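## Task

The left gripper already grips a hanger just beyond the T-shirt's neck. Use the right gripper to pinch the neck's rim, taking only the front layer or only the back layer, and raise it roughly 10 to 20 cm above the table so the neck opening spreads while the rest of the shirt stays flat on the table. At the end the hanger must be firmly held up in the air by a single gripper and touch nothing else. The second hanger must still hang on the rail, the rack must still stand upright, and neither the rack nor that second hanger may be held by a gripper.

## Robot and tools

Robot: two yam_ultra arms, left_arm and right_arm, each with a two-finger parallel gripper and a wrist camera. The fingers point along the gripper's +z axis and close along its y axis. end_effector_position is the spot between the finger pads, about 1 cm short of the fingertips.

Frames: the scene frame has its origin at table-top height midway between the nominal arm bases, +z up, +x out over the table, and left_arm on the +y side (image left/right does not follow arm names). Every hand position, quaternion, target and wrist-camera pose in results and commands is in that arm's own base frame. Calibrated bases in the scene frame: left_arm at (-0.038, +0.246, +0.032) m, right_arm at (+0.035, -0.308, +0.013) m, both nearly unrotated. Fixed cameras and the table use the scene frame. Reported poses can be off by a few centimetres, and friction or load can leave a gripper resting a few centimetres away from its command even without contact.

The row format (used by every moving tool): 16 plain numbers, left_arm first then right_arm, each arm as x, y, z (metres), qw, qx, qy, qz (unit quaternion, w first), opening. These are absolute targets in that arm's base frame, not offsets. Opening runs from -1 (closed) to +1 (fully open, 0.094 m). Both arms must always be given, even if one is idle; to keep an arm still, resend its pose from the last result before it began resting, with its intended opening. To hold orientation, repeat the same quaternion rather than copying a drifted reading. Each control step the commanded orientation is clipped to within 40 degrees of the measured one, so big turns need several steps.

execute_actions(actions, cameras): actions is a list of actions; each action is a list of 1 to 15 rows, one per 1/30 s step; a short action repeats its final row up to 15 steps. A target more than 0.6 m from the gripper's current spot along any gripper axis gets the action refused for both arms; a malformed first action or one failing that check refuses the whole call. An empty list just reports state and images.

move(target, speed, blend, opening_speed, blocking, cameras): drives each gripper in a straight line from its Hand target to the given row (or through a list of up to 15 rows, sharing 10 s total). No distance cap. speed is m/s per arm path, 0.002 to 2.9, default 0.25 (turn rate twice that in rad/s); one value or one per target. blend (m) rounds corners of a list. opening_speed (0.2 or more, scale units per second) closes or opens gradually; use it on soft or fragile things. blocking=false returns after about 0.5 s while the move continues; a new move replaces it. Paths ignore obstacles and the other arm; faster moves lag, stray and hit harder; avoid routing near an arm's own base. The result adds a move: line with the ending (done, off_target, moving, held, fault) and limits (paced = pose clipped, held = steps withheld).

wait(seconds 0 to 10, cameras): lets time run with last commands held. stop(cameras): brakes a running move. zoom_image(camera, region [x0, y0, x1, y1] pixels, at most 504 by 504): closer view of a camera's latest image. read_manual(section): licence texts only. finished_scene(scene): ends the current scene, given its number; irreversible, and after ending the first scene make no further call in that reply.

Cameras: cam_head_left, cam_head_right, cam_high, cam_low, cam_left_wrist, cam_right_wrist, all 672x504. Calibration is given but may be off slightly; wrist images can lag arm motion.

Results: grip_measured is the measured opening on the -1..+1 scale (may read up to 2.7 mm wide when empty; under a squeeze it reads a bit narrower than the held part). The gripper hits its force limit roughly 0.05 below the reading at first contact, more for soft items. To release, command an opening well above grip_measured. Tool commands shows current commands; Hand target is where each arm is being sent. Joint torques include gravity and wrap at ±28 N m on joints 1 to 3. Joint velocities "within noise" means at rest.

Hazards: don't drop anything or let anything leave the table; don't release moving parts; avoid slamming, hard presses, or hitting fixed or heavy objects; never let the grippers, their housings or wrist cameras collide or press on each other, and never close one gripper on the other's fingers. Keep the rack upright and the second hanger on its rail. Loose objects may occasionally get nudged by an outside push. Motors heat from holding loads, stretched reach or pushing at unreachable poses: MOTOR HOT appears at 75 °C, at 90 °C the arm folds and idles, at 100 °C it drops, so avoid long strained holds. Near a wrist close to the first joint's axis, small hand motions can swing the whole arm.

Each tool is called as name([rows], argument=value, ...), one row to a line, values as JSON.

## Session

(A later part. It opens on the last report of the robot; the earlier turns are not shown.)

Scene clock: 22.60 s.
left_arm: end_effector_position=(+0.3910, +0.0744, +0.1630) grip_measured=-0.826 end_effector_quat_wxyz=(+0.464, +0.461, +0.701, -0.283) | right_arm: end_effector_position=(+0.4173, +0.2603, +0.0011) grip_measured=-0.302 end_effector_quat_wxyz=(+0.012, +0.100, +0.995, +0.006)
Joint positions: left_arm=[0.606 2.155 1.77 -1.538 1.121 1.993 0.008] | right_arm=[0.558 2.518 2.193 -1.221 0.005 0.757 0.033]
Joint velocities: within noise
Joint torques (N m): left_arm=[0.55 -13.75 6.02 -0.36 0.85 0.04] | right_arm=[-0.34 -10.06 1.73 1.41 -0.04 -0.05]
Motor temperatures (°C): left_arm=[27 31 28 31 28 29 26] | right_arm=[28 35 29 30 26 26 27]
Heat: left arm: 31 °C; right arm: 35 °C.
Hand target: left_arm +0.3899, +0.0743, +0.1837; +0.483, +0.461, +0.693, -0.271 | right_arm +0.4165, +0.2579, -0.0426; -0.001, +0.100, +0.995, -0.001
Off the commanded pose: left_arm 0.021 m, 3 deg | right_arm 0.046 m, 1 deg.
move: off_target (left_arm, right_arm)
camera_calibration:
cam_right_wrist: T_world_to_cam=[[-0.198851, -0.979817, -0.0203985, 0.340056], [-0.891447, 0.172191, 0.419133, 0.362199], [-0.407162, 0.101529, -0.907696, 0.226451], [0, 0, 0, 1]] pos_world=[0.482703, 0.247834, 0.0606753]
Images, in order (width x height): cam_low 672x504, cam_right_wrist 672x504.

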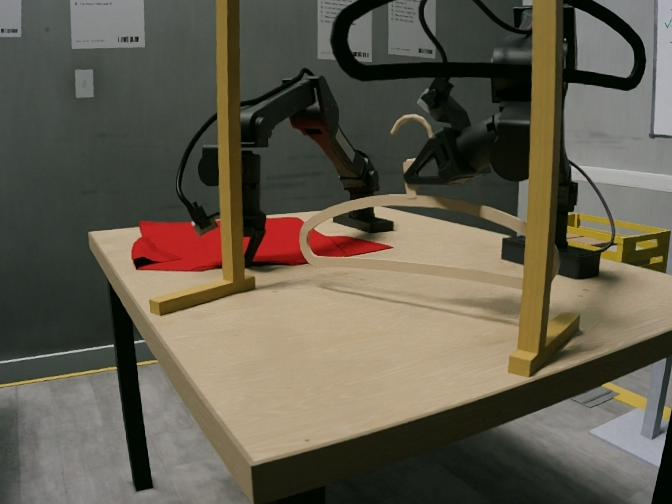

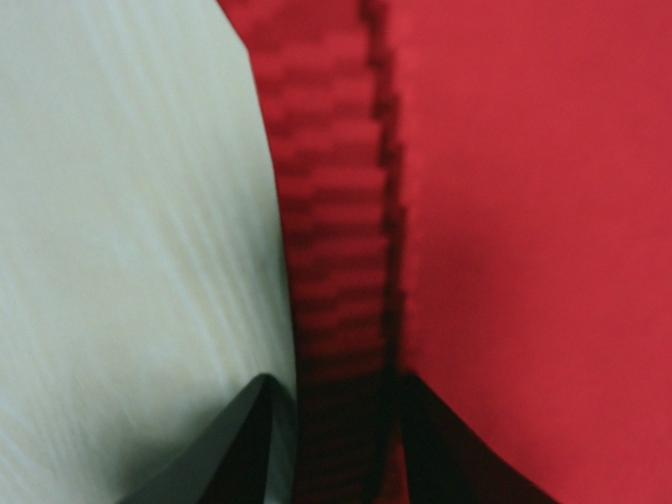

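move([
  [0.39,0.0744,0.1842,0.483,0.461,0.693,-0.271,-1,0.42,0.260,-0.045,0,0.1,0.995,0,-1],
], opening_speed=0.4, cameras=["cam_right_wrist"])

Scene clock: 24.67 s.
left_arm: end_effector_position=(+0.3910, +0.0744, +0.1630) grip_measured=-0.826 end_effector_quat_wxyz=(+0.464, +0.461, +0.701, -0.283) | right_arm: end_effector_position=(+0.4152, +0.2524, +0.0010) grip_measured=-0.954 end_effector_quat_wxyz=(+0.010, +0.102, +0.995, -0.006)
Joint positions: left_arm=[0.606 2.155 1.77 -1.538 1.121 1.993 0.008] | right_arm=[0.552 2.508 2.174 -1.228 0.022 0.757 0.002]
Joint velocities: within noise
Joint torques (N m): left_arm=[0.57 -13.61 5.96 -0.37 0.86 0.08] | right_arm=[0.05 -9.25 2.73 1.47 -0.18 -0.05]
Motor temperatures (°C): left_arm=[27 31 28 31 28 29 26] | right_arm=[28 35 29 31 26 26 27]
Heat: left arm: 31 °C; right arm: 35 °C.
Hand target: left_arm +0.3899, +0.0743, +0.1837; +0.483, +0.461, +0.693, -0.271 | right_arm +0.4162, +0.2575, -0.0426; -0.001, +0.100, +0.995, -0.001
Off the commanded pose: left_arm 0.021 m, 3 deg | right_arm 0.047 m, 1 deg.
move: off_target (left_arm, right_arm)
camera_calibration:
cam_right_wrist: T_world_to_cam=[[-0.20442, -0.978879, 0.00284807, 0.334075], [-0.888197, 0.186704, 0.419818, 0.356695], [-0.411483, 0.0832894, -0.907604, 0.232762], [0, 0, 0, 1]] pos_world=[0.480885, 0.241036, 0.0605573]
Images, in order (width x height): cam_right_wrist 672x504.

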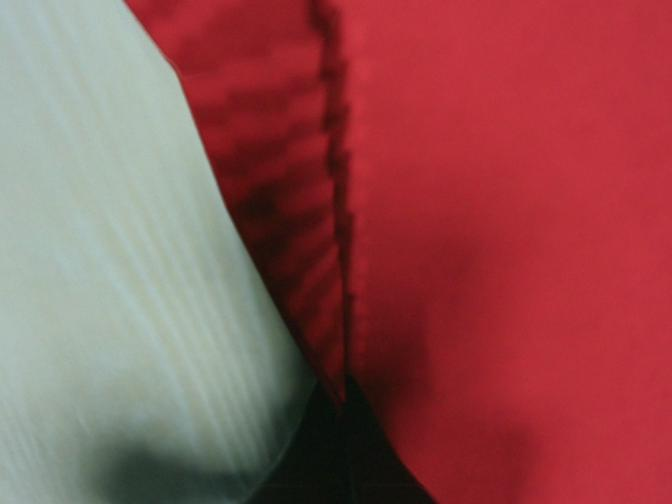

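move([
  [0.39,0.0744,0.1842,0.483,0.461,0.693,-0.271,-1,0.417,0.252,0.03,0,0.1,0.995,0,-1],
  [0.39,0.0744,0.1842,0.483,0.461,0.693,-0.271,-1,0.417,0.245,0.08,0,0.1,0.995,0,-1],
], speed=0.05)

zoom_image(camera="cam_low", region=[120, 120, 400, 300])

Scene clock: 27.97 s.
left_arm: end_effector_position=(+0.3910, +0.0744, +0.1630) grip_measured=-0.826 end_effector_quat_wxyz=(+0.464, +0.461, +0.701, -0.283) | right_arm: end_effector_position=(+0.4153, +0.2464, +0.0921) grip_measured=-0.955 end_effector_quat_wxyz=(+0.014, +0.100, +0.995, +0.006)
Joint positions: left_arm=[0.606 2.155 1.77 -1.538 1.121 1.993 0.008] | right_arm=[0.536 2.506 2.535 -1.57 0.006 0.735 0.002]
Joint velocities: within noise
Joint torques (N m): left_arm=[0.65 -13.64 6.02 -0.34 0.87 0.07] | right_arm=[-0.46 -11.86 7.27 0.3 -0.04 -0.05]
Motor temperatures (°C): left_arm=[27 31 28 31 28 29 26] | right_arm=[28 36 29 30 26 26 27]
Heat: left arm: 31 °C; right arm: 36 °C.
Hand target: left_arm +0.3899, +0.0743, +0.1837; +0.483, +0.461, +0.693, -0.271 | right_arm +0.4166, +0.2448, +0.0800; +0.001, +0.100, +0.995, +0.001
Off the commanded pose: left_arm 0.021 m, 3 deg | right_arm 0.012 m, 2 deg.
joint sent to its limit (right arm) — joint 4 (wrist pitch), lower limit. The joint targets still meet the commanded pose.
move: off_target (left_arm, right_arm)
camera_calibration:
cam_left_wrist: T_world_to_cam=[[-0.907841, -0.416943, -0.0445349, 0.393757], [-0.286808, 0.694922, -0.659412, 0.205258], [0.305885, -0.585869, -0.750461, 0.133129], [0, 0, 0, 1]] pos_world=[0.375616, 0.0995314, 0.252794]
cam_right_wrist: T_world_to_cam=[[-0.198764, -0.979799, -0.0220794, 0.328059], [-0.893407, 0.171885, 0.415065, 0.325931], [-0.402885, 0.102226, -0.909524, 0.307858], [0, 0, 0, 1]] pos_world=[0.480427, 0.233938, 0.151965]

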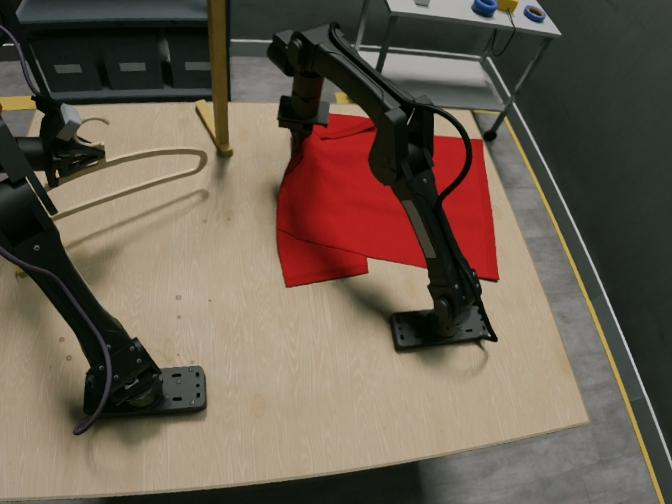

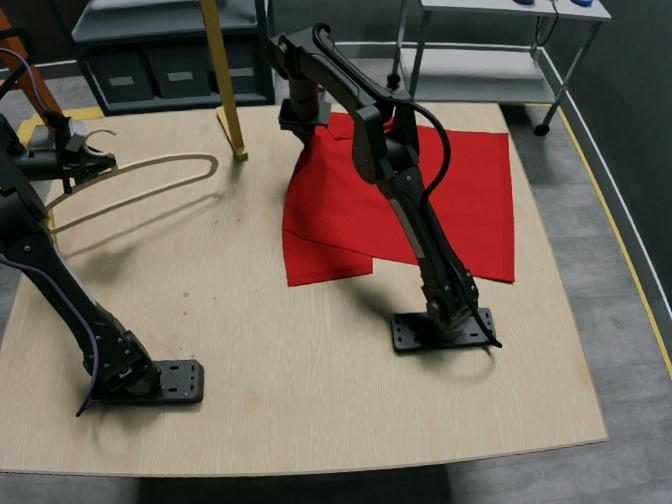

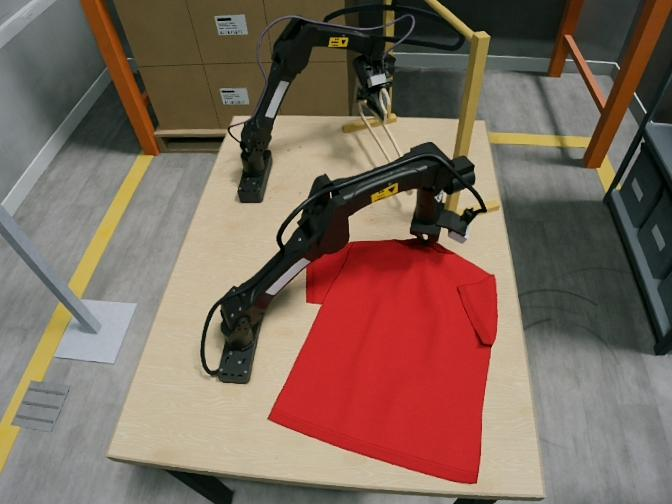

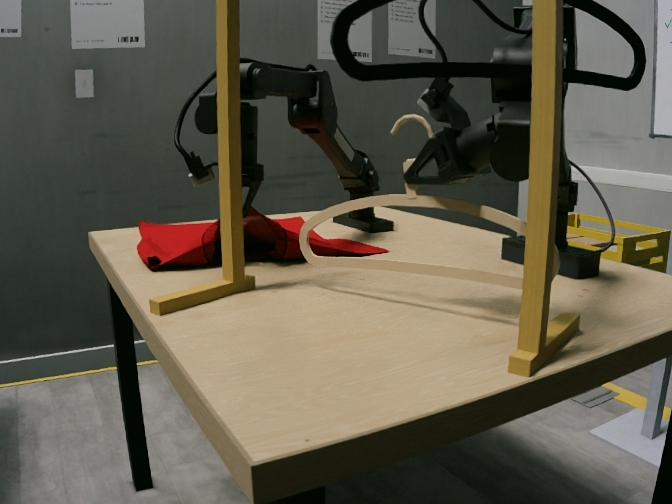

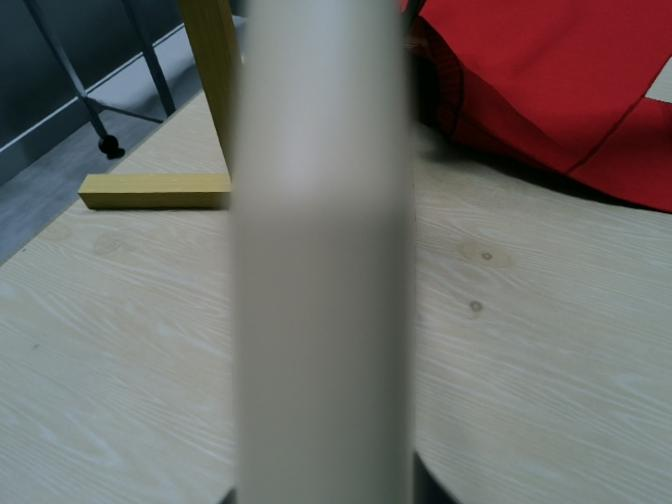

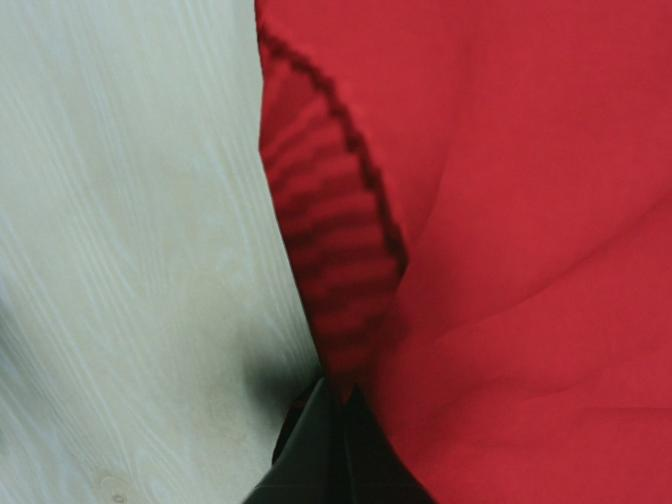

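Scaled by 1.800 from the camera's 672x504 image, which has a finer 960x720 frame.

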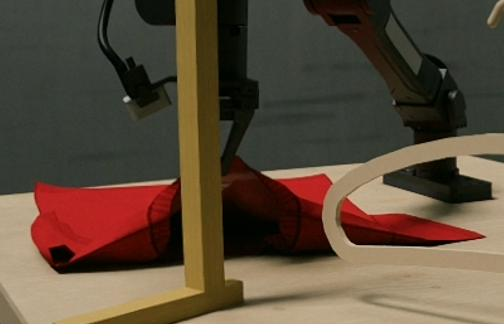

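move([
  [0.39,0.0744,0.1842,0.483,0.461,0.693,-0.271,-1,0.415,0.235,0.12,0,0.1,0.995,0,-1],
], speed=0.05)

zoom_image(camera="cam_low", region=[120, 120, 400, 300])

Scene clock: 29.37 s.
left_arm: end_effector_position=(+0.3910, +0.0744, +0.1630) grip_measured=-0.826 end_effector_quat_wxyz=(+0.464, +0.461, +0.701, -0.283) | right_arm: end_effector_position=(+0.4188, +0.2402, +0.0977) grip_measured=-0.955 end_effector_quat_wxyz=(+0.018, +0.099, +0.995, +0.010)
Joint positions: left_arm=[0.606 2.155 1.77 -1.538 1.121 1.993 0.008] | right_arm=[0.521 2.494 2.535 -1.571 0.005 0.719 0.002]
Joint velocities: within noise
Joint torques (N m): left_arm=[0.49 -13.67 5.91 -0.38 0.86 0.07] | right_arm=[-0.5 -20.46 3.93 0.37 -0.02 -0.08]
Motor temperatures (°C): left_arm=[27 31 28 31 29 29 26] | right_arm=[28 36 29 30 26 26 27]
Heat: left arm: 31 °C; right arm: 36 °C.
Hand target: left_arm +0.3899, +0.0743, +0.1837; +0.483, +0.461, +0.693, -0.271 | right_arm +0.4153, +0.2353, +0.1188; +0.028, +0.100, +0.994, +0.019
Off the commanded pose: left_arm 0.021 m, 3 deg | right_arm 0.023 m, 2 deg.
joint sent to its limit (right arm) — joint 4 (wrist pitch), lower limit. The joint targets are off in orientation, not in position.
move: off_target (left_arm, right_arm)
camera_calibration:
cam_left_wrist: T_world_to_cam=[[-0.907841, -0.416943, -0.0445349, 0.393757], [-0.286808, 0.694922, -0.659412, 0.205258], [0.305885, -0.585869, -0.750461, 0.133129], [0, 0, 0, 1]] pos_world=[0.375616, 0.0995314, 0.252794]
cam_right_wrist: T_world_to_cam=[[-0.197779, -0.97979, -0.0299058, 0.323219], [-0.897118, 0.168627, 0.408344, 0.33079], [-0.395049, 0.107591, -0.912338, 0.310809], [0, 0, 0, 1]] pos_world=[0.483468, 0.227467, 0.158152]

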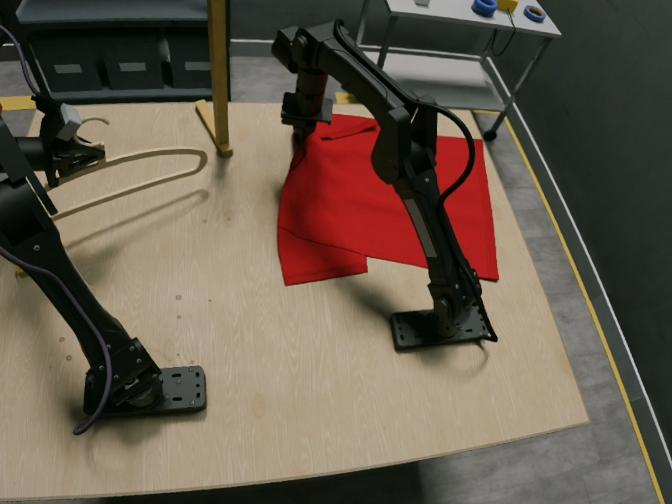

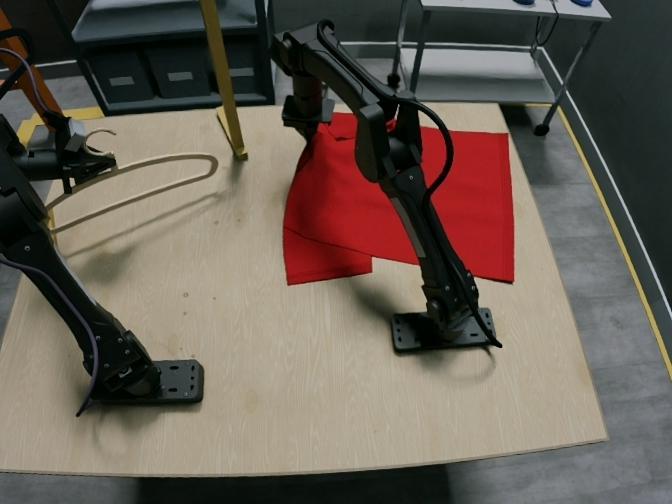

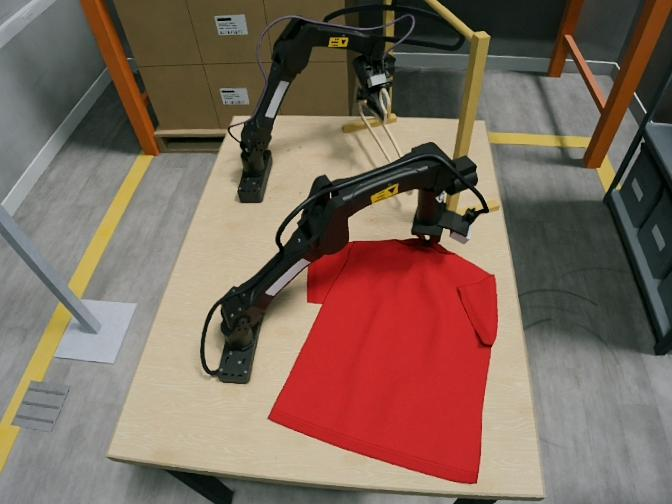

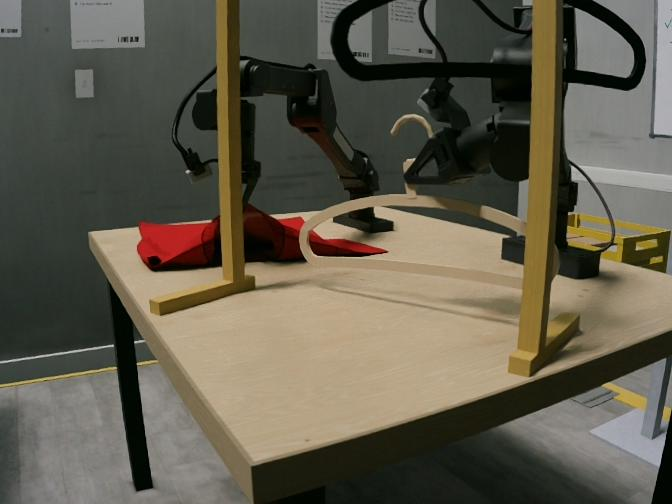

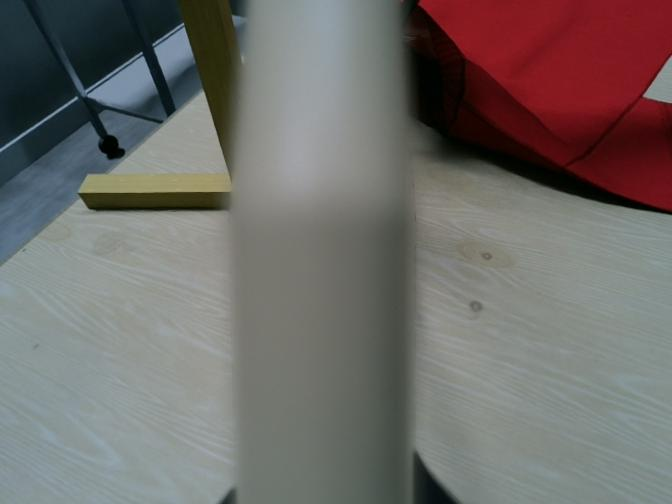

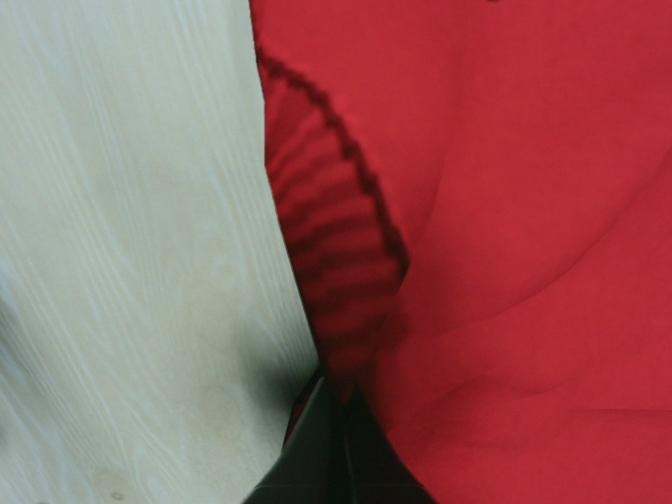

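Scaled by 1.800 from the camera's 672x504 image, which has a finer 960x720 frame.

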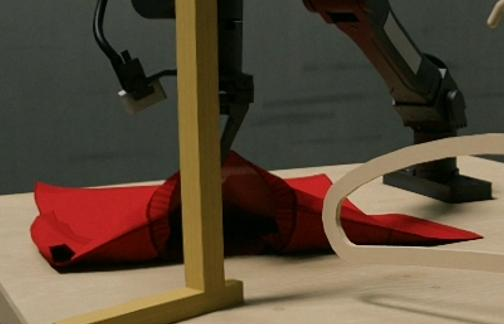

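move([
  [0.365,0.065,0.205,0.465,0.461,0.701,-0.284,-1,0.415,0.232,0.150,0,0.1,0.995,0,-1],
], speed=0.06)

zoom_image(camera="cam_low", region=[120, 120, 400, 300])

Scene clock: 30.63 s.
left_arm: end_effector_position=(+0.3690, +0.0668, +0.1866) grip_measured=-0.826 end_effector_quat_wxyz=(+0.456, +0.461, +0.712, -0.269) | right_arm: end_effector_position=(+0.4191, +0.2368, +0.1301) grip_measured=-0.955 end_effector_quat_wxyz=(+0.045, +0.100, +0.994, +0.028)
Joint positions: left_arm=[0.617 2.02 1.686 -1.541 1.092 1.951 0.008] | right_arm=[0.514 2.42 2.528 -1.574 0.005 0.714 0.002]
Joint velocities: within noise
Joint torques (N m): left_arm=[0.47 -12.88 5.23 -0.32 0.86 -0.13] | right_arm=[-0.44 -19.49 4.15 0.51 -0.02 -0.06]
Motor temperatures (°C): left_arm=[27 32 28 31 29 29 26] | right_arm=[28 36 29 30 26 26 27]
Heat: left arm: 32 °C; right arm: 36 °C.
Hand target: left_arm +0.3653, +0.0645, +0.2042; +0.470, +0.453, +0.710, -0.265 | right_arm +0.4152, +0.2321, +0.1491; +0.054, +0.100, +0.993, +0.038
Off the commanded pose: left_arm 0.019 m, 2 deg | right_arm 0.021 m, 6 deg.
joint sent to its limit (left arm) — joint 4 (wrist pitch), lower limit. The joint targets are off in orientation, not in position.
joint sent to its limit (right arm) — joint 4 (wrist pitch), lower limit. The joint targets are off in orientation, not in position.
move: off_target (left_arm, right_arm)
camera_calibration:
cam_left_wrist: T_world_to_cam=[[-0.89988, -0.433349, -0.0492435, 0.370797], [-0.307611, 0.710674, -0.632707, 0.22148], [0.309179, -0.554213, -0.772824, 0.153963], [0, 0, 0, 1]] pos_world=[0.354201, 0.0886124, 0.277377]
cam_right_wrist: T_world_to_cam=[[-0.196373, -0.977876, -0.0720868, 0.325386], [-0.91865, 0.157779, 0.3622, 0.336005], [-0.342813, 0.137349, -0.929309, 0.314123], [0, 0, 0, 1]] pos_world=[0.480253, 0.222028, 0.193672]

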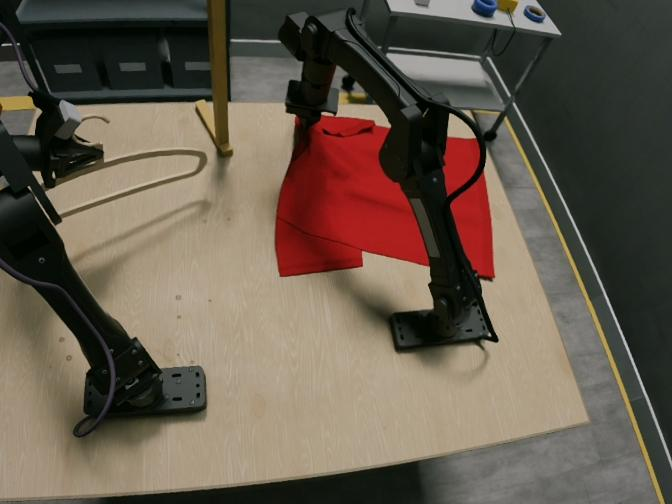

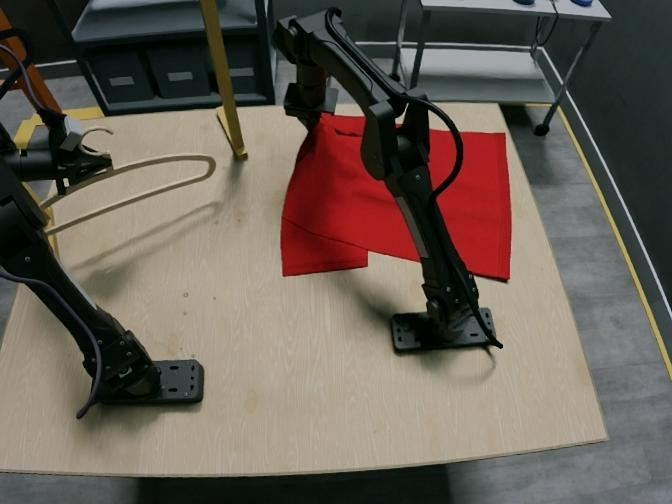

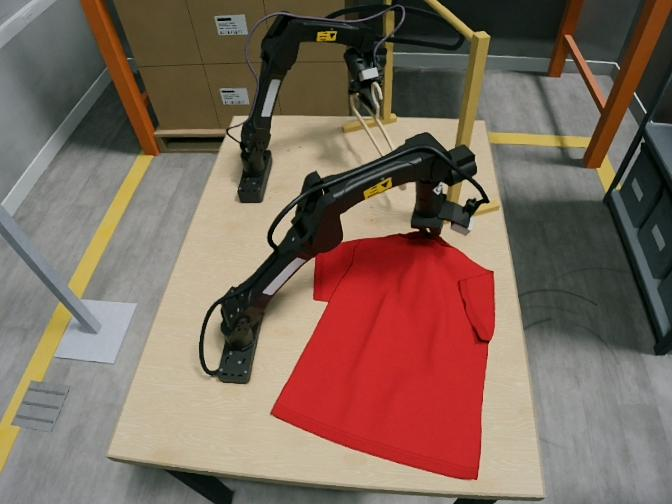

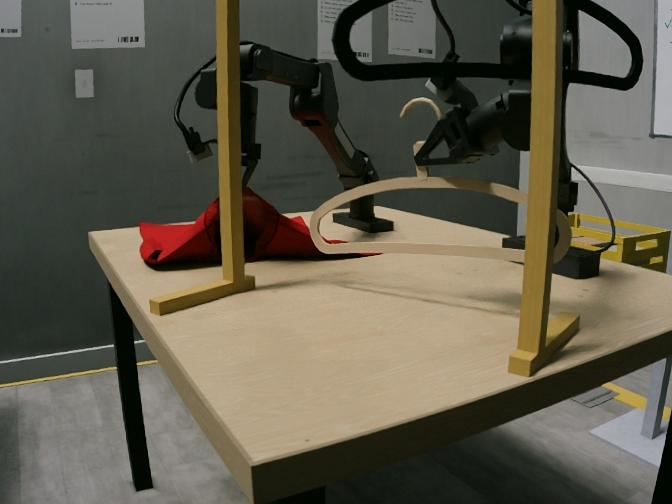

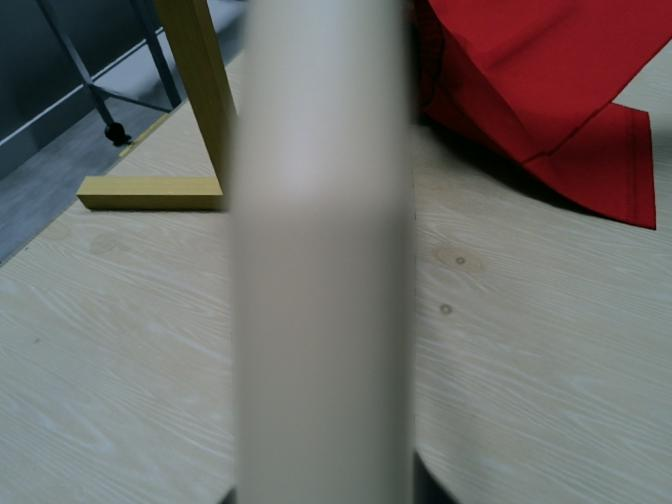

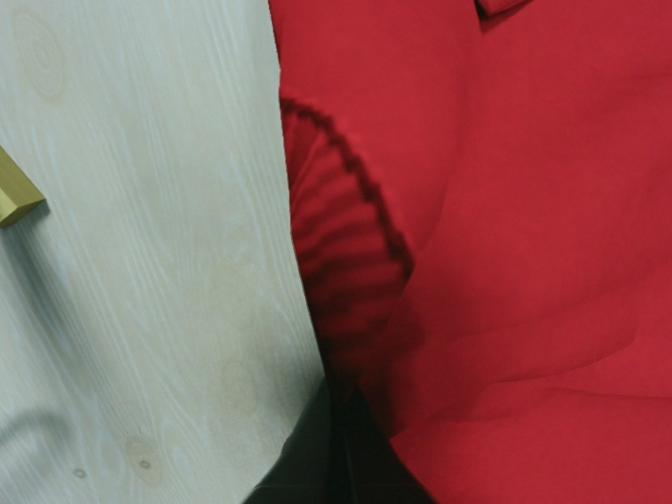

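Scaled by 1.800 from the camera's 672x504 image, which has a finer 960x720 frame.

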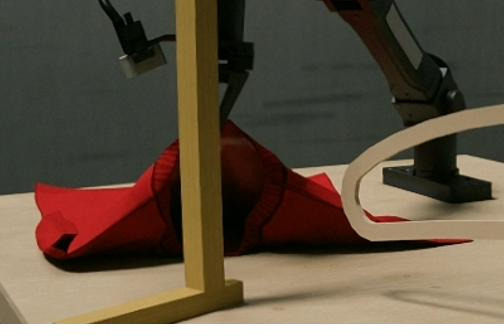

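finished_scene(scene=2)

The scene is finished: the task was done.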